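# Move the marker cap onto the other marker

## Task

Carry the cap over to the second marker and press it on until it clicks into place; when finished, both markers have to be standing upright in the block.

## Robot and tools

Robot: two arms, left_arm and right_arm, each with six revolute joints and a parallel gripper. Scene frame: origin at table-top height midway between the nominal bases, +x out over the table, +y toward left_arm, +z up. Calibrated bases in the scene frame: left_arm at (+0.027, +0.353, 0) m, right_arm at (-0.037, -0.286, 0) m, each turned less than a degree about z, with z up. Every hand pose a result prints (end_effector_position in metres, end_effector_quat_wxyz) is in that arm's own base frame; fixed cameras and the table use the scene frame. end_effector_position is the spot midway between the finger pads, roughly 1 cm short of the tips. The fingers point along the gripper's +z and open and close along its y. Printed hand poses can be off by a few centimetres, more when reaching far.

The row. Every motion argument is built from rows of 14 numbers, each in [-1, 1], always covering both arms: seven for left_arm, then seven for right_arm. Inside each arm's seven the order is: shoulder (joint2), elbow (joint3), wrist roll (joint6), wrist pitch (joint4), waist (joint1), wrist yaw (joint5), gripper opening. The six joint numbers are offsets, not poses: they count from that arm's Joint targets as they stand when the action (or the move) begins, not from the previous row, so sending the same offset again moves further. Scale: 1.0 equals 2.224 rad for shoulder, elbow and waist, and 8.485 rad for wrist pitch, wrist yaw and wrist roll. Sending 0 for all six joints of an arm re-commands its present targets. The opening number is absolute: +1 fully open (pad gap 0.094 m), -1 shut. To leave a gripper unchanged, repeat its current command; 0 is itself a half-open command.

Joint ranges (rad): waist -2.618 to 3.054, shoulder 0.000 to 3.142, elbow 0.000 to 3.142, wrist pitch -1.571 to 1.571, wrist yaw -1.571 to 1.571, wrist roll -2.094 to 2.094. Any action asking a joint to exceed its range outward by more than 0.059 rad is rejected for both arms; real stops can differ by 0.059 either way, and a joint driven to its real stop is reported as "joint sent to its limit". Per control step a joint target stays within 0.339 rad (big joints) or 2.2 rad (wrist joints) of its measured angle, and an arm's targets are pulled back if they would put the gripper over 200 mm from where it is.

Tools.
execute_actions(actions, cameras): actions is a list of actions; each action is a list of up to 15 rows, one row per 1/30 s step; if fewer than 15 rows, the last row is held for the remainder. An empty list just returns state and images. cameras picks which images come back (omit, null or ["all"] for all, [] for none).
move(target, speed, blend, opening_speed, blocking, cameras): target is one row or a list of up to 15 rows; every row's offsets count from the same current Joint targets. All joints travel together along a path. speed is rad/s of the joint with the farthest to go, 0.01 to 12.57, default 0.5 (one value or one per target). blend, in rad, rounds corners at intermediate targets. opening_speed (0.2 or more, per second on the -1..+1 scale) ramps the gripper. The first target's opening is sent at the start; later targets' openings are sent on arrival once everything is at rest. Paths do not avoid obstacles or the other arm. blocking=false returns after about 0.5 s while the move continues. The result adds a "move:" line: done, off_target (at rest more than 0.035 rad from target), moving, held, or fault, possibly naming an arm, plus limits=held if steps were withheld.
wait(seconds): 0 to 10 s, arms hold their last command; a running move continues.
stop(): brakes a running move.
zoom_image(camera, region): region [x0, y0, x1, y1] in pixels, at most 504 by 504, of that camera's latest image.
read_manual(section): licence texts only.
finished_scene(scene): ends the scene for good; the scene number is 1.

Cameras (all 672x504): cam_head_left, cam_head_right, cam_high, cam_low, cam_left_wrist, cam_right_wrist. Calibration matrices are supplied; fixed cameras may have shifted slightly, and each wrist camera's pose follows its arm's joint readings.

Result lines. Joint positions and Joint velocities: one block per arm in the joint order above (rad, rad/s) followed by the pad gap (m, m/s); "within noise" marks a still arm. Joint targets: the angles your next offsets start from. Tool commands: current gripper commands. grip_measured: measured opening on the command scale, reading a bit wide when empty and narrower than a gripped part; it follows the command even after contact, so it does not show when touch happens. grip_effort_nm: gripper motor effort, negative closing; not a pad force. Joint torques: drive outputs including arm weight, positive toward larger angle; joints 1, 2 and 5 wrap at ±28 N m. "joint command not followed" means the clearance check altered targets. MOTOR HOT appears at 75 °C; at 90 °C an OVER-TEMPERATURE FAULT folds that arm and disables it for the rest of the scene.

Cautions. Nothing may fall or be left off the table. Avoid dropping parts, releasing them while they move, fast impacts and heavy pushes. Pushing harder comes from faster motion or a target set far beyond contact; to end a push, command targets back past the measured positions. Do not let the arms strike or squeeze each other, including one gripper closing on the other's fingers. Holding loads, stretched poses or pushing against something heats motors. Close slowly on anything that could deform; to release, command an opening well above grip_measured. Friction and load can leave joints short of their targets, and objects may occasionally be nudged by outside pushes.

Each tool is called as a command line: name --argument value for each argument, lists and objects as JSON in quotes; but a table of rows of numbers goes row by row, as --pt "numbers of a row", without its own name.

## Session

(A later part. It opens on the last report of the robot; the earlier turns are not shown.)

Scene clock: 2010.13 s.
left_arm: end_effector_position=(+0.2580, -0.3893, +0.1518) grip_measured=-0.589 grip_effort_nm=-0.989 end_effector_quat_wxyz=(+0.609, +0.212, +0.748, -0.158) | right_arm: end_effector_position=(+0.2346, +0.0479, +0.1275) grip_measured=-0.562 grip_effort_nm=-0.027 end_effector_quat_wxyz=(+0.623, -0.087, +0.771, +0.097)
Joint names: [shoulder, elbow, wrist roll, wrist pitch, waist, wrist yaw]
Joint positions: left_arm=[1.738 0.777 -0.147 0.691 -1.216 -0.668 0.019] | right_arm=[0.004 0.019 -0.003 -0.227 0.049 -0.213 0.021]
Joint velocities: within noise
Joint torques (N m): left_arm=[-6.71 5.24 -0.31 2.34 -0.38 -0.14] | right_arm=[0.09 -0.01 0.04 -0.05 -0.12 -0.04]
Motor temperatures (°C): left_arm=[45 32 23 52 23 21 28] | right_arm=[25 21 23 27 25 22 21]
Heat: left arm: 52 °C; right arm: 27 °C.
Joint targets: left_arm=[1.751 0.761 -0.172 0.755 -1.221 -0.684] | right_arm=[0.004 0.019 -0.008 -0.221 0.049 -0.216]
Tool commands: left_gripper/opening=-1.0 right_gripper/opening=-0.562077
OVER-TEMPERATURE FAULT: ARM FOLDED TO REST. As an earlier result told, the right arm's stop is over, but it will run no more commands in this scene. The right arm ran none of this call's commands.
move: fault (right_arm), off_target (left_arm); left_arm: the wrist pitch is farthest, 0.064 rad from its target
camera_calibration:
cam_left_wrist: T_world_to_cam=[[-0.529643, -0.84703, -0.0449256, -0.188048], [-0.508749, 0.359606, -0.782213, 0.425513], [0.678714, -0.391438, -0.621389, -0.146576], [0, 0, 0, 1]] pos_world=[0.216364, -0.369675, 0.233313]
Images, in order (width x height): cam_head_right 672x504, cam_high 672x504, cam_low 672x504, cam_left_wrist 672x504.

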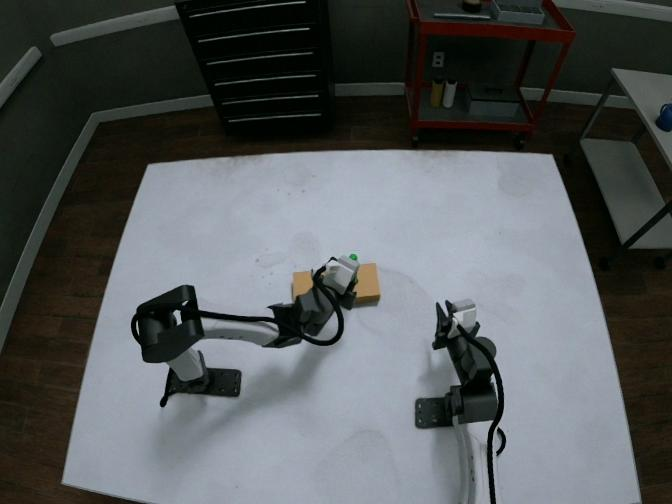

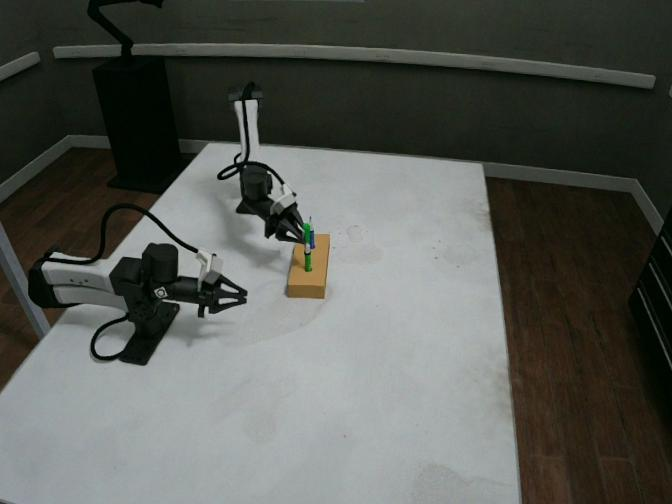

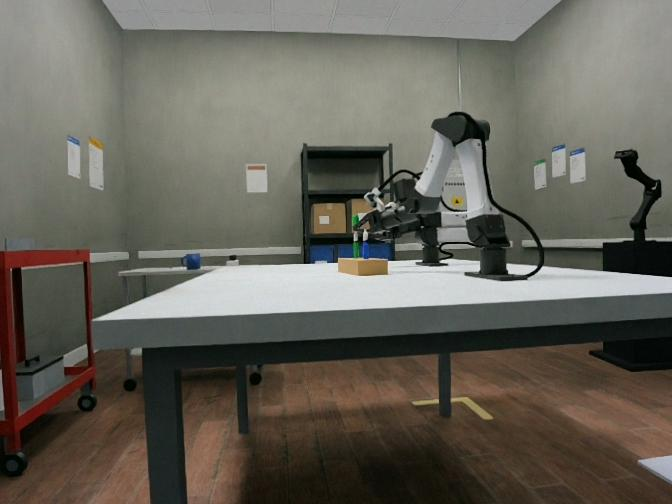

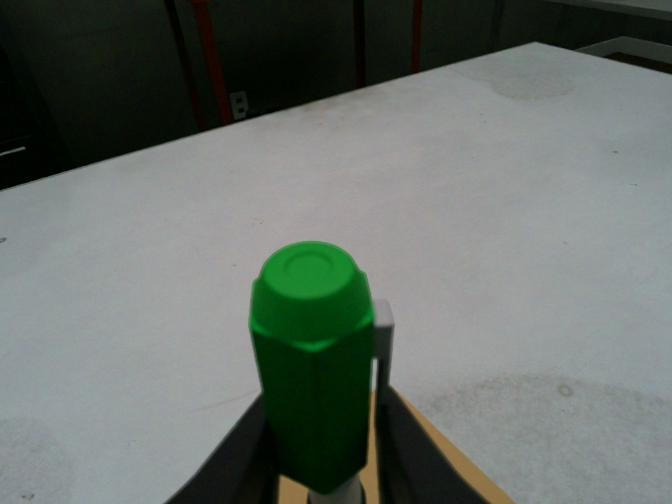

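move --target '[0.02887, -0.00836, -0.0009, 0.00792, -0.0013, 0, -1, 0, 0, 0, 0, 0, 0, -0.6]' --speed 0.035 --cameras '["cam_low", "cam_left_wrist", "cam_high", "cam_head_right"]'

zoom_image --camera "cam_low" --region '[340, 198, 384, 264]'

zoom_image --camera "cam_high" --region '[290, 205, 330, 265]'

zoom_image --camera "cam_left_wrist" --region '[260, 420, 410, 504]'

Scene clock: 2064.37 s.
left_arm: end_effector_position=(+0.2574, -0.3912, +0.1306) grip_measured=-0.589 grip_effort_nm=-0.994 end_effector_quat_wxyz=(+0.605, +0.214, +0.751, -0.156) | right_arm: end_effector_position=(+0.2346, +0.0479, +0.1275) grip_measured=-0.562 grip_effort_nm=-0.017 end_effector_quat_wxyz=(+0.623, -0.087, +0.771, +0.097)
Joint names: [shoulder, elbow, wrist roll, wrist pitch, waist, wrist yaw]
Joint positions: left_arm=[1.801 0.758 -0.154 0.759 -1.218 -0.668 0.019] | right_arm=[0.004 0.019 -0.003 -0.227 0.049 -0.213 0.021]
Joint velocities: within noise
Joint torques (N m): left_arm=[-6.82 5.08 -0.33 2.34 -0.54 -0.14] | right_arm=[0.31 0.1 0.06 -0.03 -0.18 -0.03]
Motor temperatures (°C): left_arm=[43 31 23 53 23 21 28] | right_arm=[25 21 23 27 25 22 21]
Heat: left arm: 53 °C; right arm: 27 °C.
Joint targets: left_arm=[1.815 0.743 -0.180 0.822 -1.224 -0.684] | right_arm=[0.004 0.019 -0.008 -0.221 0.049 -0.216]
Tool commands: left_gripper/opening=-1.0 right_gripper/opening=-0.562077
OVER-TEMPERATURE FAULT: ARM FOLDED TO REST. As an earlier result told, the right arm's stop is over, but it will run no more commands in this scene. The right arm ran none of this call's commands.
move: fault (right_arm), off_target (left_arm); left_arm: the wrist pitch is farthest, 0.063 rad from its target
camera_calibration:
cam_left_wrist: T_world_to_cam=[[-0.530921, -0.846153, -0.0463348, -0.190053], [-0.515251, 0.365739, -0.775081, 0.412414], [0.672784, -0.387633, -0.63016, -0.155874], [0, 0, 0, 1]] pos_world=[0.216463, -0.372072, 0.212623]
Images, in order (width x height): cam_head_right 672x504, cam_high 672x504, cam_low 672x504, cam_left_wrist 672x504.

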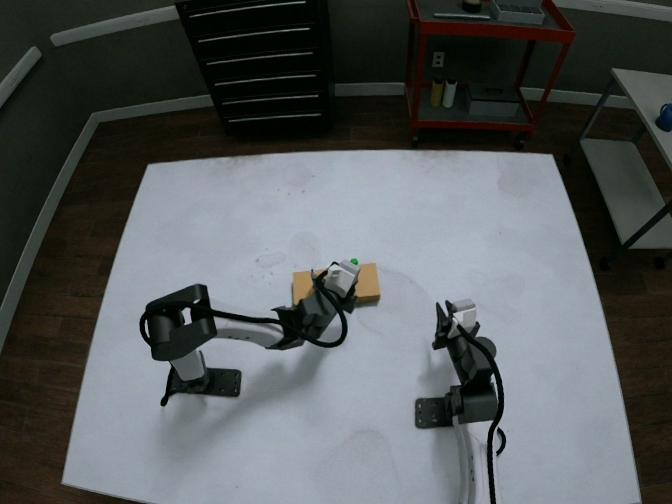

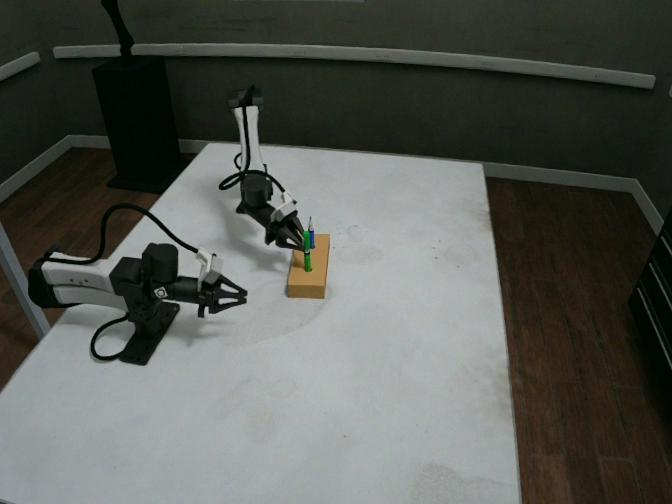

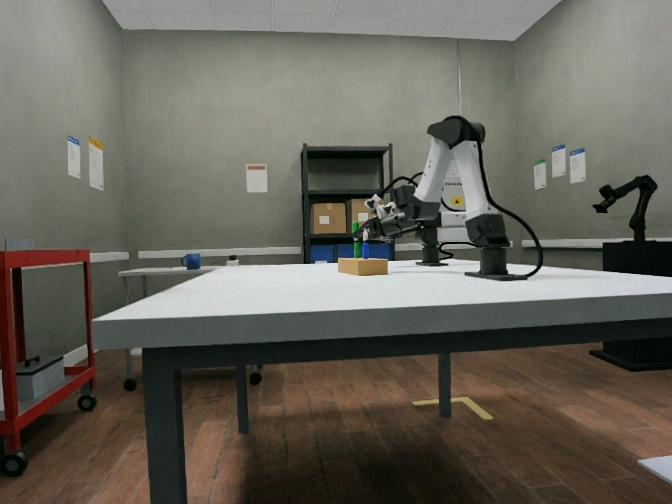

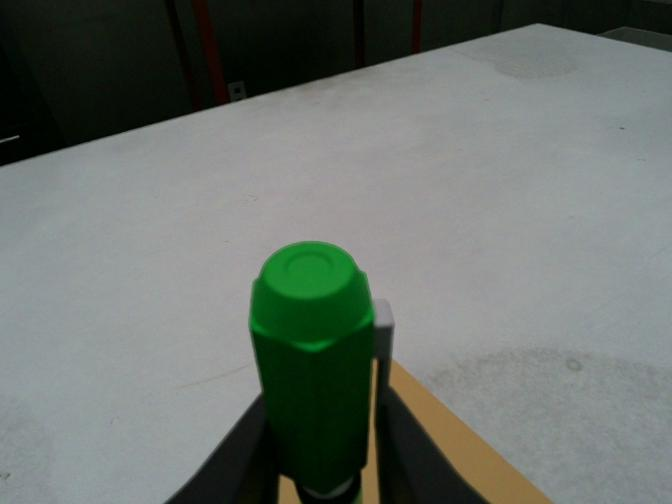

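Scaled by 7.636 from the camera's 672x504 image, which has a finer 960x720 frame.

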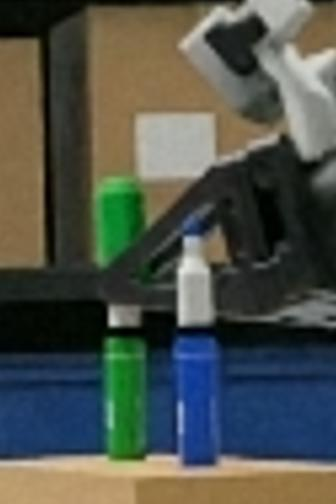

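Scaled by 8.400 from the camera's 672x504 image, which has a finer 960x720 frame.

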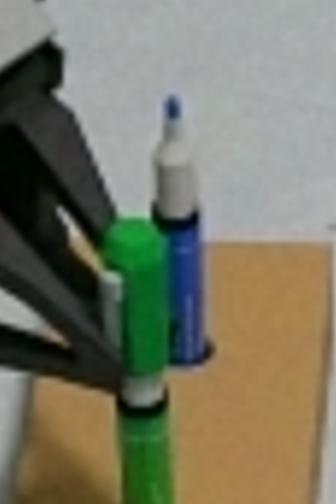

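Scaled by 3.360 from the camera's 672x504 image, which has a finer 960x720 frame.

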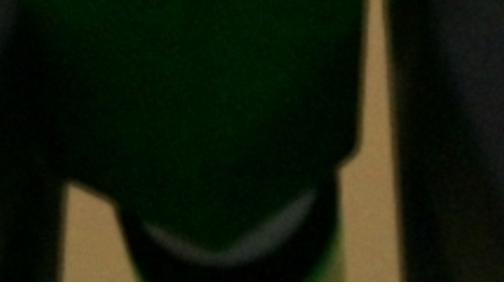

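move --target '[0.01214, -0.0054, 0, 0.0044, 0, 0, -1, 0, 0, 0, 0, 0, 0, -0.6]' --speed 0.03 --cameras '["cam_low", "cam_left_wrist", "cam_high"]'

zoom_image --camera "cam_low" --region '[340, 198, 384, 264]'

zoom_image --camera "cam_high" --region '[290, 205, 330, 265]'

zoom_image --camera "cam_left_wrist" --region '[260, 420, 410, 504]'

Scene clock: 2103.10 s.
left_arm: end_effector_position=(+0.2577, -0.3917, +0.1259) grip_measured=-0.589 grip_effort_nm=-0.989 end_effector_quat_wxyz=(+0.608, +0.210, +0.749, -0.160) | right_arm: end_effector_position=(+0.2346, +0.0479, +0.1275) grip_measured=-0.562 grip_effort_nm=-0.037 end_effector_quat_wxyz=(+0.623, -0.087, +0.771, +0.097)
Joint names: [shoulder, elbow, wrist roll, wrist pitch, waist, wrist yaw]
Joint positions: left_arm=[1.826 0.748 -0.154 0.808 -1.218 -0.67 0.019] | right_arm=[0.004 0.019 -0.003 -0.227 0.049 -0.213 0.021]
Joint velocities: within noise
Joint torques (N m): left_arm=[-6.69 4.78 -0.32 2.2 -0.46 -0.09] | right_arm=[0.13 0.2 0.06 -0.04 -0.17 -0.04]
Motor temperatures (°C): left_arm=[44 30 23 54 23 21 28] | right_arm=[24 21 23 26 25 22 21]
Heat: left arm: 54 °C; right arm: 26 °C.
Joint targets: left_arm=[1.842 0.731 -0.180 0.859 -1.224 -0.684] | right_arm=[0.004 0.019 -0.008 -0.221 0.049 -0.216]
Tool commands: left_gripper/opening=-1.0 right_gripper/opening=-0.562077
OVER-TEMPERATURE FAULT: ARM FOLDED TO REST. As an earlier result told, the right arm's stop is over, but it will run no more commands in this scene. The right arm ran none of this call's commands.
move: fault (right_arm), off_target (left_arm); left_arm: the wrist pitch is farthest, 0.051 rad from its target
camera_calibration:
cam_left_wrist: T_world_to_cam=[[-0.529471, -0.847471, -0.0381292, -0.192348], [-0.51169, 0.35489, -0.782449, 0.404837], [0.676634, -0.394774, -0.621546, -0.164129], [0, 0, 0, 1]] pos_world=[0.216364, -0.371476, 0.207417]
Images, in order (width x height): cam_high 672x504, cam_low 672x504, cam_left_wrist 672x504.

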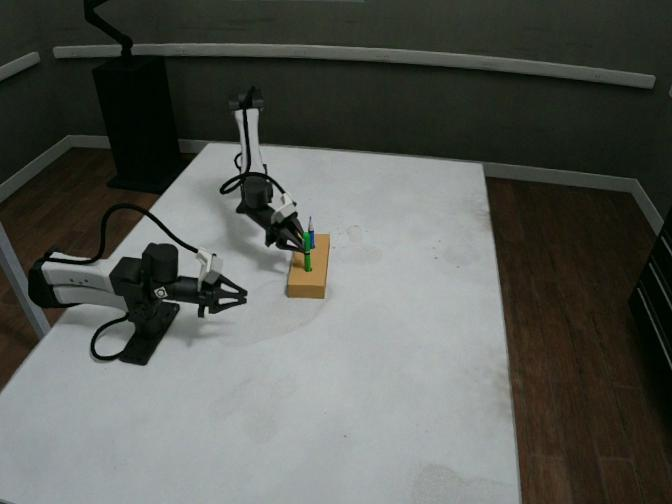

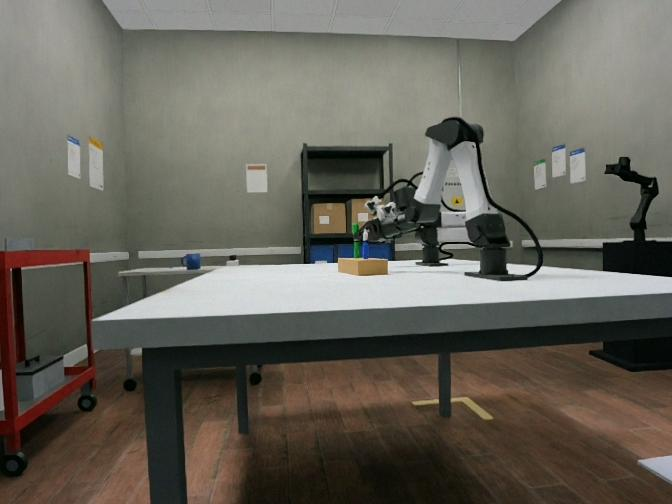

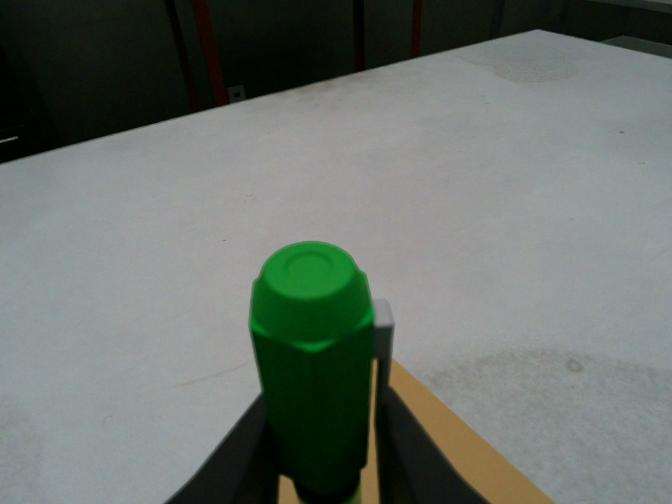

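Scaled by 7.636 from the camera's 672x504 image, which has a finer 960x720 frame.

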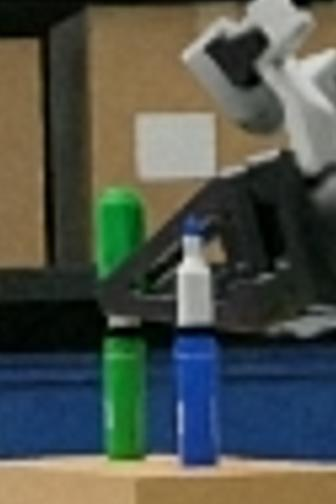

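Scaled by 8.400 from the camera's 672x504 image, which has a finer 960x720 frame.

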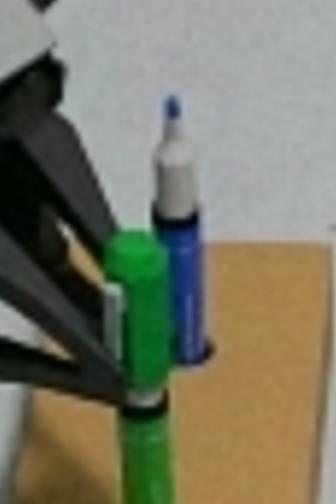

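Scaled by 3.360 from the camera's 672x504 image, which has a finer 960x720 frame.

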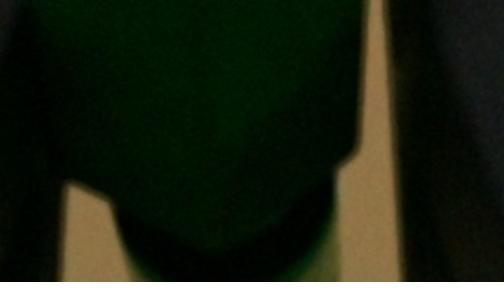

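move --target '[0.01214, -0.0054, 0, 0.0044, 0, 0, -1, 0, 0, 0, 0, 0, 0, -0.6]' --speed 0.03 --cameras '["cam_low", "cam_left_wrist", "cam_high"]'

zoom_image --camera "cam_low" --region '[340, 198, 384, 264]'

zoom_image --camera "cam_high" --region '[290, 205, 330, 265]'

Scene clock: 2114.77 s.
left_arm: end_effector_position=(+0.2586, -0.3921, +0.1250) grip_measured=-0.589 grip_effort_nm=-0.994 end_effector_quat_wxyz=(+0.615, +0.201, +0.743, -0.168) | right_arm: end_effector_position=(+0.2346, +0.0479, +0.1275) grip_measured=-0.562 grip_effort_nm=-0.022 end_effector_quat_wxyz=(+0.623, -0.087, +0.771, +0.097)
Joint names: [shoulder, elbow, wrist roll, wrist pitch, waist, wrist yaw]
Joint positions: left_arm=[1.848 0.738 -0.154 0.869 -1.218 -0.674 0.019] | right_arm=[0.004 0.019 -0.003 -0.227 0.049 -0.213 0.021]
Joint velocities: within noise
Joint torques (N m): left_arm=[-6.35 4.33 -0.28 2 -0.73 -0.06] | right_arm=[0.2 0.16 0.05 -0.06 -0.13 -0.02]
Motor temperatures (°C): left_arm=[44 30 23 53 23 21 28] | right_arm=[24 21 23 26 25 22 21]
Heat: left arm: 53 °C; right arm: 26 °C.
Joint targets: left_arm=[1.869 0.719 -0.180 0.897 -1.224 -0.684] | right_arm=[0.004 0.019 -0.008 -0.221 0.049 -0.216]
Tool commands: left_gripper/opening=-1.0 right_gripper/opening=-0.562077
OVER-TEMPERATURE FAULT: ARM FOLDED TO REST. As an earlier result told, the right arm's stop is over, but it will run no more commands in this scene. The right arm ran none of this call's commands.
move: fault (right_arm)
camera_calibration:
cam_left_wrist: T_world_to_cam=[[-0.525397, -0.850598, -0.0209855, -0.196686], [-0.504367, 0.331211, -0.797442, 0.395465], [0.685253, -0.408389, -0.603031, -0.175329], [0, 0, 0, 1]] pos_world=[0.216266, -0.369886, 0.205504]
Images, in order (width x height): cam_high 672x504, cam_low 672x504, cam_left_wrist 672x504.

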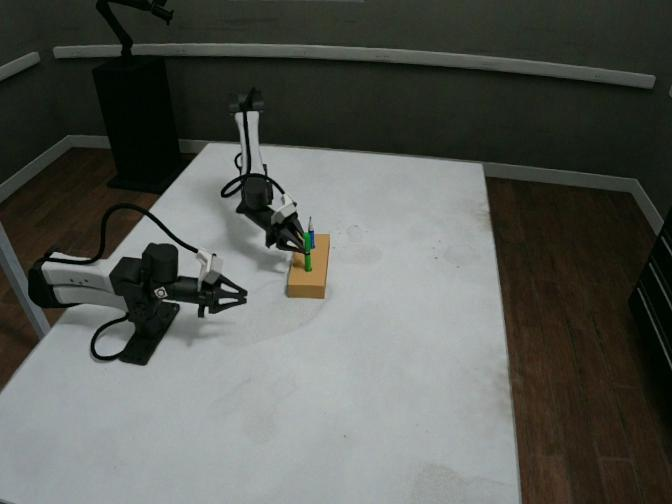

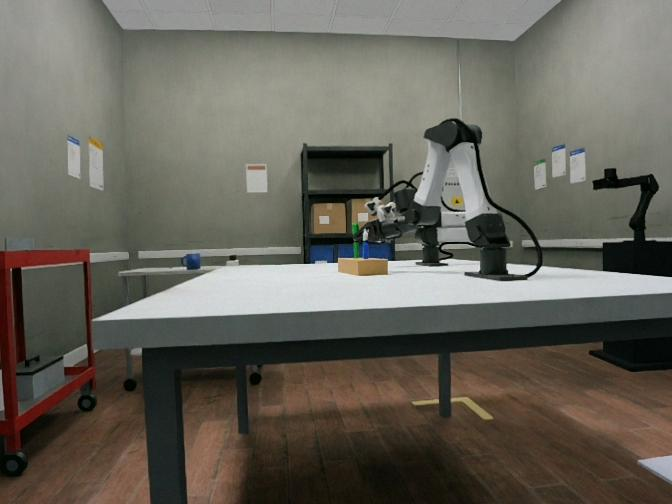

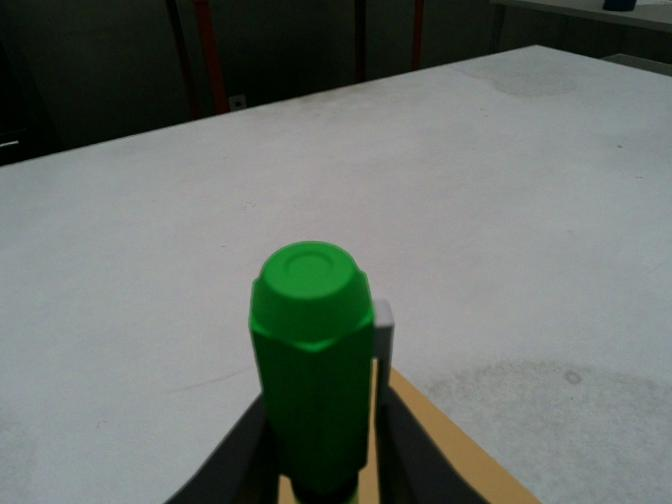

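Scaled by 7.636 from the camera's 672x504 image, which has a finer 960x720 frame.

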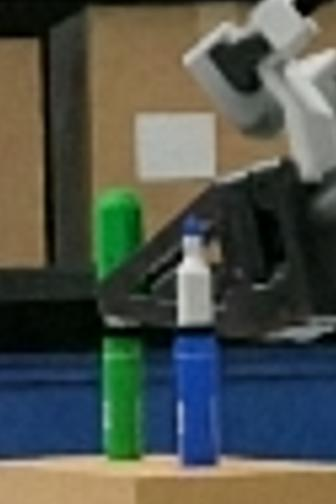

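Scaled by 8.400 from the camera's 672x504 image, which has a finer 960x720 frame.

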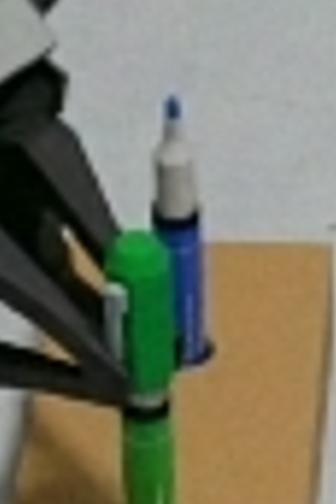

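move --target '[-0.0054, -0.0029, 0, -0.0185, 0, 0.0018, -1, 0, 0, 0, 0, 0, 0, -0.6]' --speed 0.15 --cameras '["cam_low", "cam_high"]'

zoom_image --camera "cam_low" --region '[340, 198, 384, 264]'

zoom_image --camera "cam_high" --region '[290, 205, 330, 265]'

Scene clock: 2142.67 s.
left_arm: end_effector_position=(+0.2585, -0.3897, +0.1192) grip_measured=-0.589 grip_effort_nm=-0.989 end_effector_quat_wxyz=(+0.610, +0.206, +0.749, -0.157) | right_arm: end_effector_position=(+0.2346, +0.0479, +0.1275) grip_measured=-0.562 grip_effort_nm=-0.022 end_effector_quat_wxyz=(+0.623, -0.087, +0.771, +0.097)
Joint names: [shoulder, elbow, wrist roll, wrist pitch, waist, wrist yaw]
Joint positions: left_arm=[1.848 0.738 -0.156 0.84 -1.218 -0.68 0.019] | right_arm=[0.004 0.019 -0.003 -0.227 0.049 -0.213 0.021]
Joint velocities: within noise
Joint torques (N m): left_arm=[-7.24 3.7 -0.31 0.86 -0.51 0.09] | right_arm=[0.24 0.08 0.05 -0.06 -0.18 -0.05]
Motor temperatures (°C): left_arm=[43 30 23 51 23 21 28] | right_arm=[24 21 23 26 25 22 21]
Heat: left arm: 51 °C; right arm: 26 °C.
Joint targets: left_arm=[1.857 0.712 -0.180 0.740 -1.224 -0.669] | right_arm=[0.004 0.019 -0.008 -0.221 0.049 -0.216]
Tool commands: left_gripper/opening=-1.0 right_gripper/opening=-0.562077
OVER-TEMPERATURE FAULT: ARM FOLDED TO REST. As an earlier result told, the right arm's stop is over, but it will run no more commands in this scene. The right arm ran none of this call's commands.
move: fault (right_arm), off_target (left_arm); left_arm: the wrist pitch is farthest, 0.100 rad from its target
Images, in order (width x height): cam_high 672x504, cam_low 672x504.

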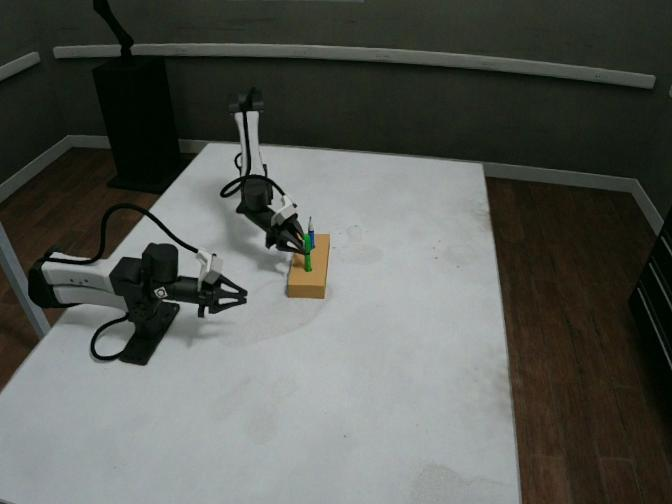

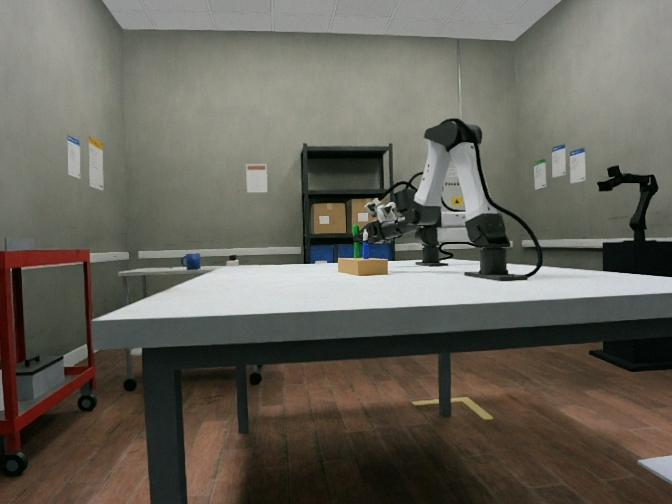

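Scaled by 7.636 from the camera's 672x504 image, which has a finer 960x720 frame.

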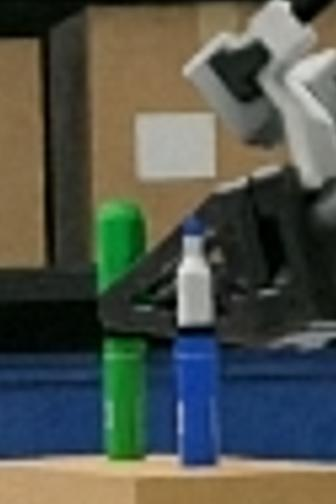

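Scaled by 8.400 from the camera's 672x504 image, which has a finer 960x720 frame.

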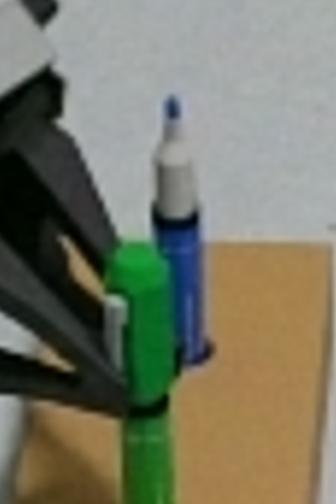

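zoom_image --camera "cam_high" --region '[298, 228, 322, 262]'

zoom_image --camera "cam_low" --region '[344, 220, 374, 262]'

Scaled by 14.824 from the camera's 672x504 image, which has a finer 960x720 frame.

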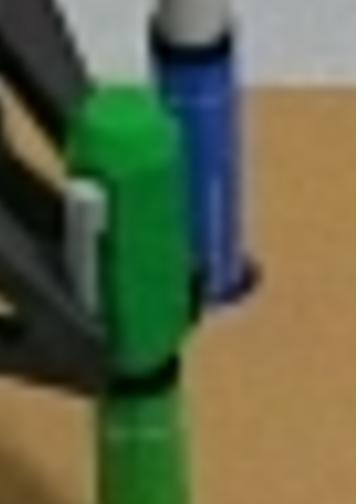

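Scaled by 12.000 from the camera's 672x504 image, which has a finer 960x720 frame.

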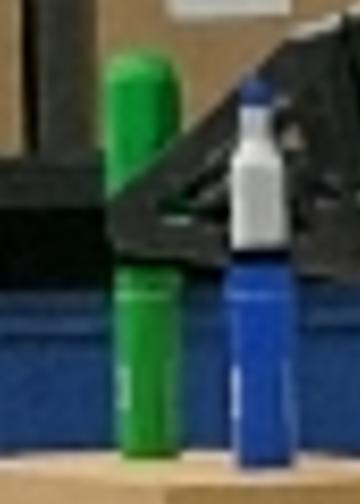

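move --target '[0.01225, -0.01055, 0, -0.01215, 0, 0.00185, -1, 0, 0, 0, 0, 0, 0, -0.6]' --speed 0.1 --cameras '["cam_low", "cam_high"]'

zoom_image --camera "cam_high" --region '[298, 228, 322, 262]'

zoom_image --camera "cam_low" --region '[344, 220, 374, 262]'

Scene clock: 2167.43 s.
left_arm: end_effector_position=(+0.2582, -0.3882, +0.1143) grip_measured=-0.589 grip_effort_nm=-0.994 end_effector_quat_wxyz=(+0.604, +0.210, +0.754, -0.150) | right_arm: end_effector_position=(+0.2346, +0.0479, +0.1275) grip_measured=-0.562 grip_effort_nm=-0.017 end_effector_quat_wxyz=(+0.623, -0.087, +0.771, +0.097)
Joint names: [shoulder, elbow, wrist roll, wrist pitch, waist, wrist yaw]
Joint positions: left_arm=[1.848 0.738 -0.16 0.816 -1.218 -0.682 0.019] | right_arm=[0.004 0.019 -0.003 -0.227 0.049 -0.213 0.021]
Joint velocities: within noise
Joint torques (N m): left_arm=[-4.98 1.39 -0.21 0.13 -0.54 0.18] | right_arm=[0.18 0.1 0.03 -0.04 -0.2 -0.04]
Motor temperatures (°C): left_arm=[43 29 23 44 23 21 28] | right_arm=[24 21 23 26 25 22 21]
Heat: left arm: 44 °C; right arm: 26 °C.
Joint targets: left_arm=[1.884 0.689 -0.180 0.636 -1.224 -0.653] | right_arm=[0.004 0.019 -0.008 -0.221 0.049 -0.216]
Tool commands: left_gripper/opening=-1.0 right_gripper/opening=-0.562077
OVER-TEMPERATURE FAULT: ARM FOLDED TO REST. As an earlier result told, the right arm's stop is over, but it will run no more commands in this scene. The right arm ran none of this call's commands.
move: fault (right_arm), off_target (left_arm); left_arm: the wrist pitch is farthest, 0.179 rad from its target
Images, in order (width x height): cam_high 672x504, cam_low 672x504.

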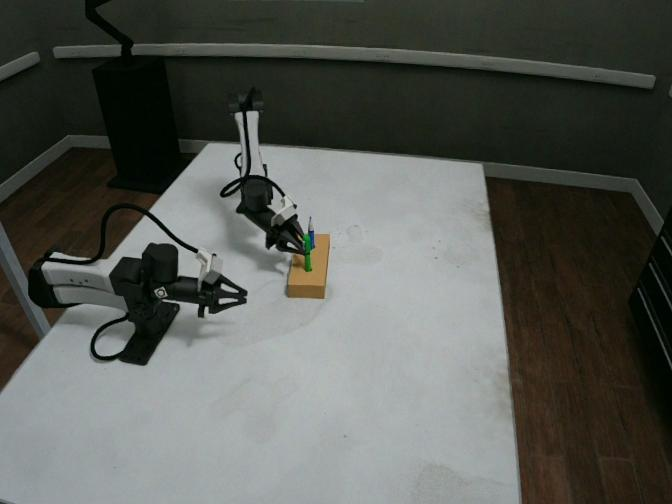

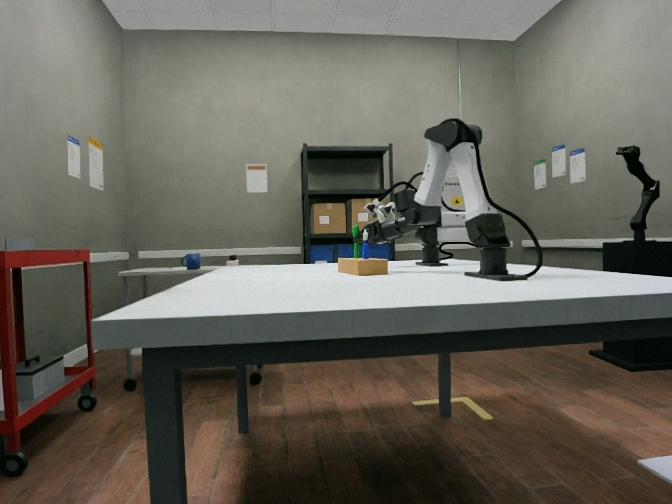

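Scaled by 14.824 from the camera's 672x504 image, which has a finer 960x720 frame.

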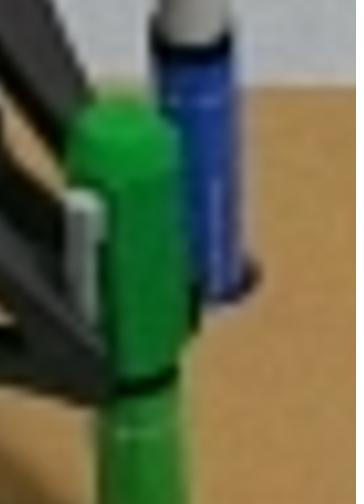

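Scaled by 12.000 from the camera's 672x504 image, which has a finer 960x720 frame.

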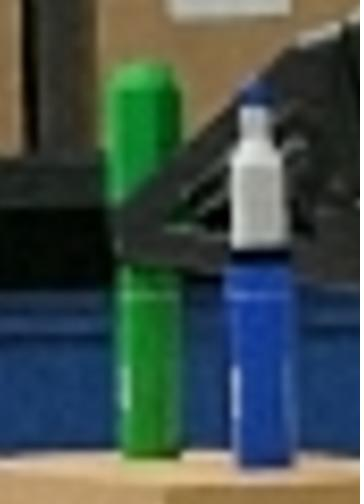

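move --target '[0.01225, -0.01055, 0, -0.01215, 0, 0.00185, -1, 0, 0, 0, 0, 0, 0, -0.6]' --speed 0.1 --cameras '["cam_low", "cam_high", "cam_left_wrist"]'

zoom_image --camera "cam_high" --region '[298, 228, 322, 262]'

zoom_image --camera "cam_low" --region '[344, 220, 374, 262]'

Scene clock: 2174.67 s.
left_arm: end_effector_position=(+0.2566, -0.3873, +0.1113) grip_measured=-0.589 grip_effort_nm=-0.989 end_effector_quat_wxyz=(+0.601, +0.213, +0.755, -0.152) | right_arm: end_effector_position=(+0.2346, +0.0479, +0.1275) grip_measured=-0.562 grip_effort_nm=-0.022 end_effector_quat_wxyz=(+0.623, -0.087, +0.771, +0.097)
Joint names: [shoulder, elbow, wrist roll, wrist pitch, waist, wrist yaw]
Joint positions: left_arm=[1.848 0.728 -0.163 0.82 -1.218 -0.673 0.019] | right_arm=[0.004 0.019 -0.003 -0.227 0.049 -0.213 0.021]
Joint velocities: within noise
Joint torques (N m): left_arm=[-2.74 0.05 -0.26 -0.83 -0.58 0.27] | right_arm=[0.17 0.09 0.05 -0.05 -0.21 -0.05]
Motor temperatures (°C): left_arm=[42 29 23 43 23 21 28] | right_arm=[24 21 23 26 25 22 21]
Heat: left arm: 43 °C; right arm: 26 °C.
Joint targets: left_arm=[1.911 0.666 -0.180 0.533 -1.224 -0.638] | right_arm=[0.004 0.019 -0.008 -0.221 0.049 -0.216]
Tool commands: left_gripper/opening=-1.0 right_gripper/opening=-0.562077
OVER-TEMPERATURE FAULT: ARM FOLDED TO REST. As an earlier result told, the right arm's stop is over, but it will run no more commands in this scene. The right arm ran none of this call's commands.
move: fault (right_arm), off_target (left_arm); left_arm: the wrist pitch is farthest, 0.287 rad from its target
camera_calibration:
cam_left_wrist: T_world_to_cam=[[-0.525866, -0.849181, -0.0485414, -0.190286], [-0.524513, 0.36868, -0.767438, 0.398182], [0.66959, -0.378109, -0.639283, -0.160507], [0, 0, 0, 1]] pos_world=[0.216261, -0.369078, 0.193734]
Images, in order (width x height): cam_high 672x504, cam_low 672x504, cam_left_wrist 672x504.

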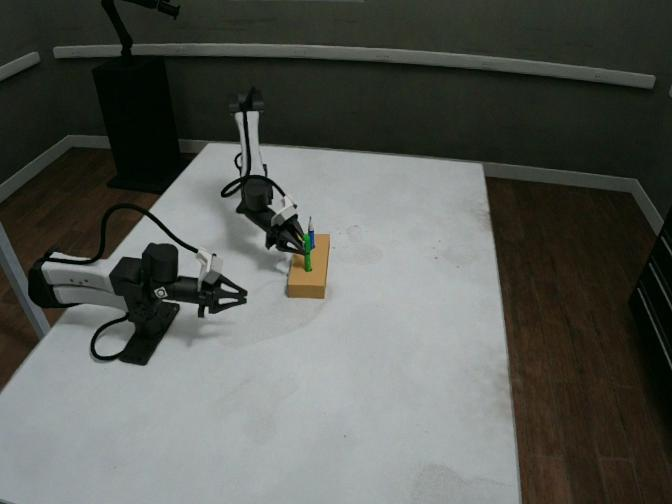

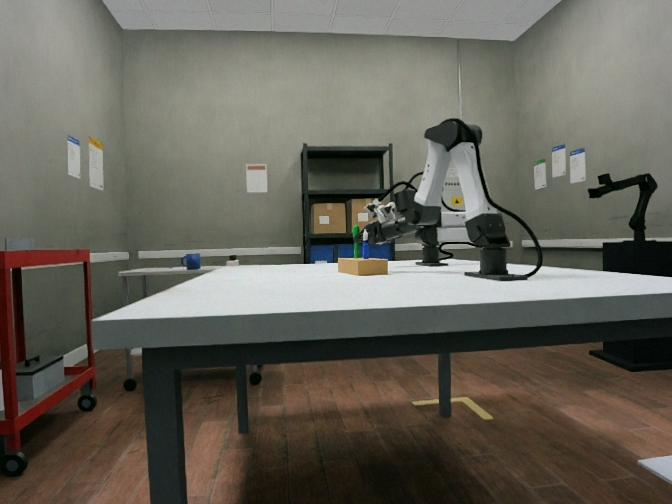

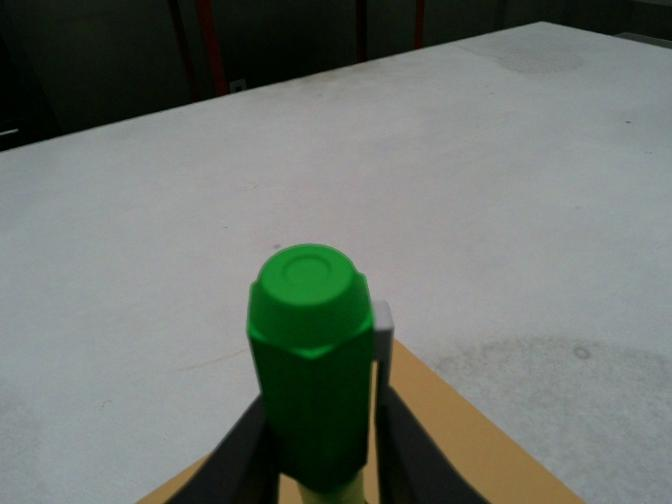

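Scaled by 14.824 from the camera's 672x504 image, which has a finer 960x720 frame.

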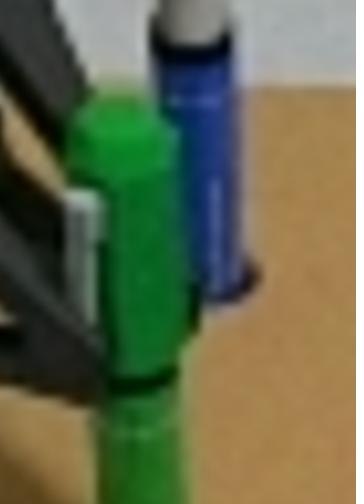

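Scaled by 12.000 from the camera's 672x504 image, which has a finer 960x720 frame.

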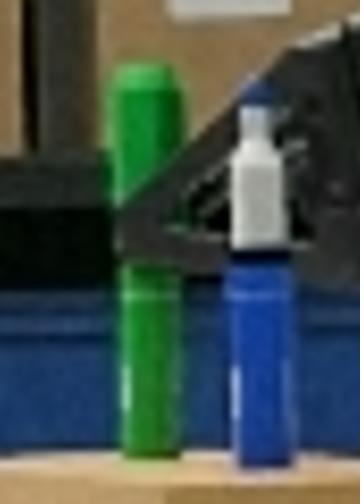

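move --target '[0.01225, -0.01055, 0, -0.01215, 0, 0.00185, -1, 0, 0, 0, 0, 0, 0, -0.6]' --speed 0.1 --cameras '["cam_low", "cam_high"]'

zoom_image --camera "cam_high" --region '[298, 228, 322, 262]'

zoom_image --camera "cam_low" --region '[344, 220, 374, 262]'

Scene clock: 2183.30 s.
left_arm: end_effector_position=(+0.2557, -0.3850, +0.1062) grip_measured=-0.589 grip_effort_nm=-0.994 end_effector_quat_wxyz=(+0.597, +0.217, +0.758, -0.147) | right_arm: end_effector_position=(+0.2346, +0.0479, +0.1275) grip_measured=-0.562 grip_effort_nm=-0.027 end_effector_quat_wxyz=(+0.623, -0.087, +0.771, +0.097)
Joint names: [shoulder, elbow, wrist roll, wrist pitch, waist, wrist yaw]
Joint positions: left_arm=[1.85 0.719 -0.163 0.814 -1.218 -0.673 0.019] | right_arm=[0.004 0.019 -0.003 -0.227 0.049 -0.213 0.021]
Joint velocities: within noise
Joint torques (N m): left_arm=[-0.57 -1.54 -0.21 -1.71 -0.42 0.38] | right_arm=[0.1 0.12 0.06 -0.05 -0.1 -0.04]
Motor temperatures (°C): left_arm=[41 29 23 42 23 21 28] | right_arm=[24 21 23 26 25 22 21]
Heat: left arm: 42 °C; right arm: 26 °C.
Joint targets: left_arm=[1.939 0.642 -0.180 0.430 -1.224 -0.622] | right_arm=[0.004 0.019 -0.008 -0.221 0.049 -0.216]
Tool commands: left_gripper/opening=-1.0 right_gripper/opening=-0.562077
OVER-TEMPERATURE FAULT: ARM FOLDED TO REST. As an earlier result told, the right arm's stop is over, but it will run no more commands in this scene. The right arm ran none of this call's commands.
move: fault (right_arm), off_target (left_arm); left_arm: the wrist pitch is farthest, 0.384 rad from its target
Images, in order (width x height): cam_high 672x504, cam_low 672x504.

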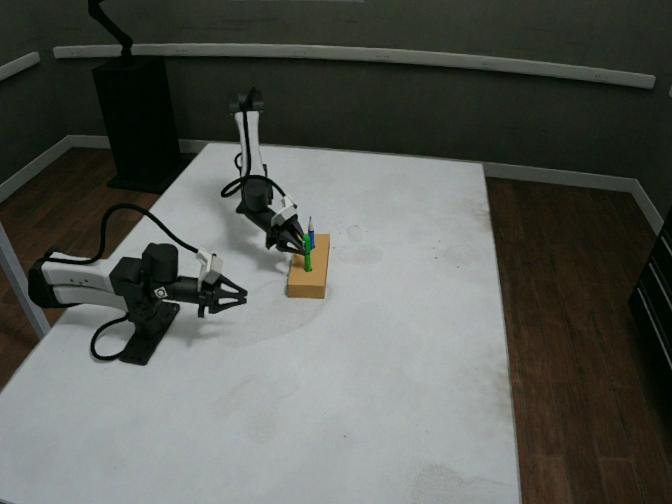

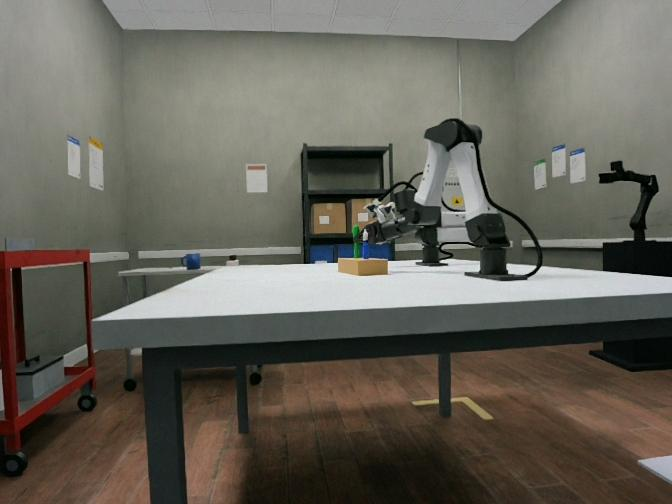

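Scaled by 14.824 from the camera's 672x504 image, which has a finer 960x720 frame.

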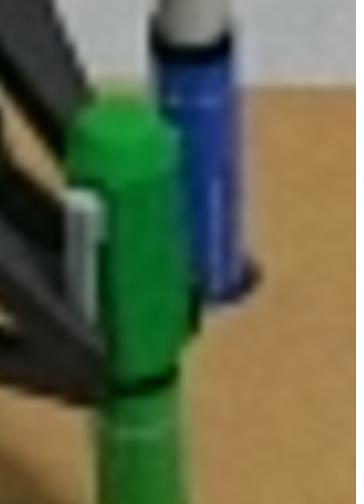

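Scaled by 12.000 from the camera's 672x504 image, which has a finer 960x720 frame.

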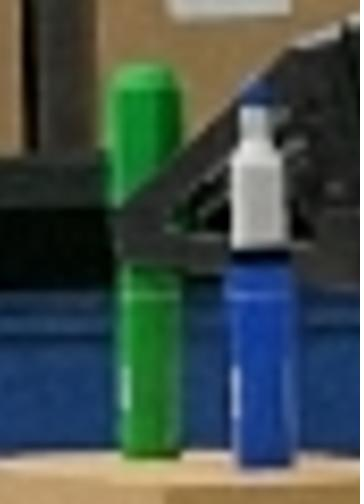

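move --target '[-0.0369, 0.0369, 0, 0.0534, 0, -0.0073, -1, 0, 0, 0, 0, 0, 0, -0.6]' --speed 0.4 --cameras '["cam_low", "cam_high", "cam_left_wrist"]'

zoom_image --camera "cam_high" --region '[298, 228, 322, 262]'

zoom_image --camera "cam_low" --region '[344, 220, 374, 262]'

Scene clock: 2209.07 s.
left_arm: end_effector_position=(+0.2567, -0.3894, +0.1170) grip_measured=-0.589 grip_effort_nm=-0.999 end_effector_quat_wxyz=(+0.608, +0.206, +0.749, -0.164) | right_arm: end_effector_position=(+0.2346, +0.0479, +0.1275) grip_measured=-0.562 grip_effort_nm=-0.022 end_effector_quat_wxyz=(+0.623, -0.087, +0.771, +0.097)
Joint names: [shoulder, elbow, wrist roll, wrist pitch, waist, wrist yaw]
Joint positions: left_arm=[1.85 0.724 -0.162 0.86 -1.218 -0.668 0.019] | right_arm=[0.004 0.019 -0.003 -0.227 0.049 -0.213 0.021]
Joint velocities: within noise
Joint torques (N m): left_arm=[-7.53 5.91 -0.17 1.99 -0.54 -0.13] | right_arm=[0.08 0.12 0.05 -0.06 -0.06 -0.02]
Motor temperatures (°C): left_arm=[39 28 23 43 23 21 28] | right_arm=[24 21 23 26 25 22 21]
Heat: left arm: 43 °C; right arm: 26 °C.
Joint targets: left_arm=[1.857 0.724 -0.180 0.883 -1.224 -0.684] | right_arm=[0.004 0.019 -0.008 -0.221 0.049 -0.216]
Tool commands: left_gripper/opening=-1.0 right_gripper/opening=-0.562077
OVER-TEMPERATURE FAULT: ARM FOLDED TO REST. As an earlier result told, the right arm's stop is over, but it will run no more commands in this scene. The right arm ran none of this call's commands.
move: fault (right_arm)
camera_calibration:
cam_left_wrist: T_world_to_cam=[[-0.529481, -0.847867, -0.0277818, -0.192686], [-0.513924, 0.34665, -0.784676, 0.394177], [0.674931, -0.401193, -0.619284, -0.170403], [0, 0, 0, 1]] pos_world=[0.215563, -0.368378, 0.19842]
Images, in order (width x height): cam_high 672x504, cam_low 672x504, cam_left_wrist 672x504.

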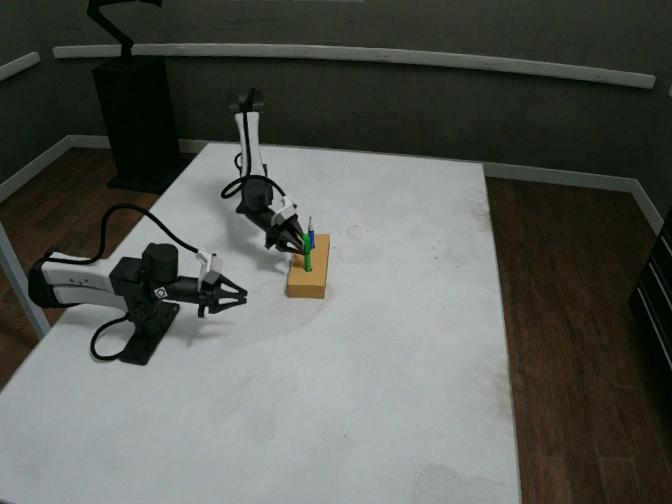

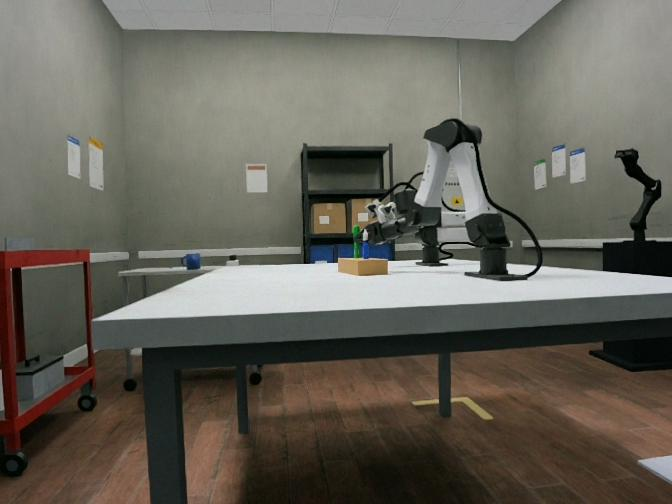

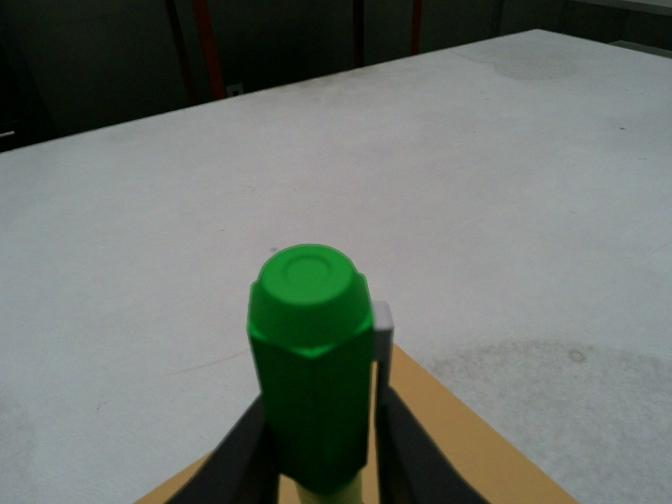

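Scaled by 14.824 from the camera's 672x504 image, which has a finer 960x720 frame.

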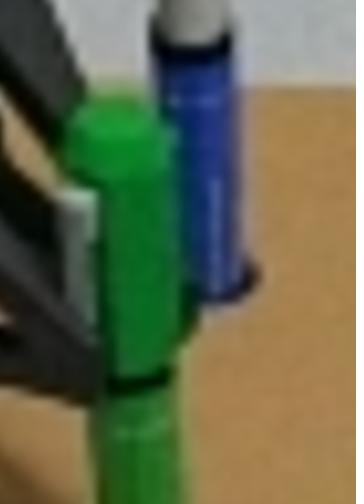

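Scaled by 12.000 from the camera's 672x504 image, which has a finer 960x720 frame.

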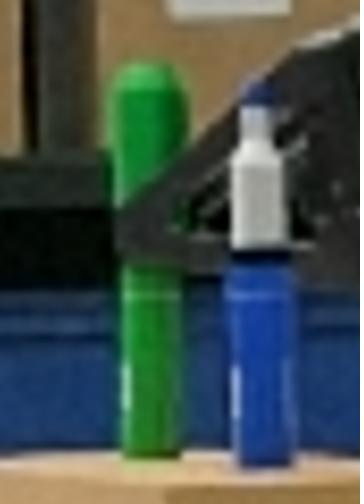

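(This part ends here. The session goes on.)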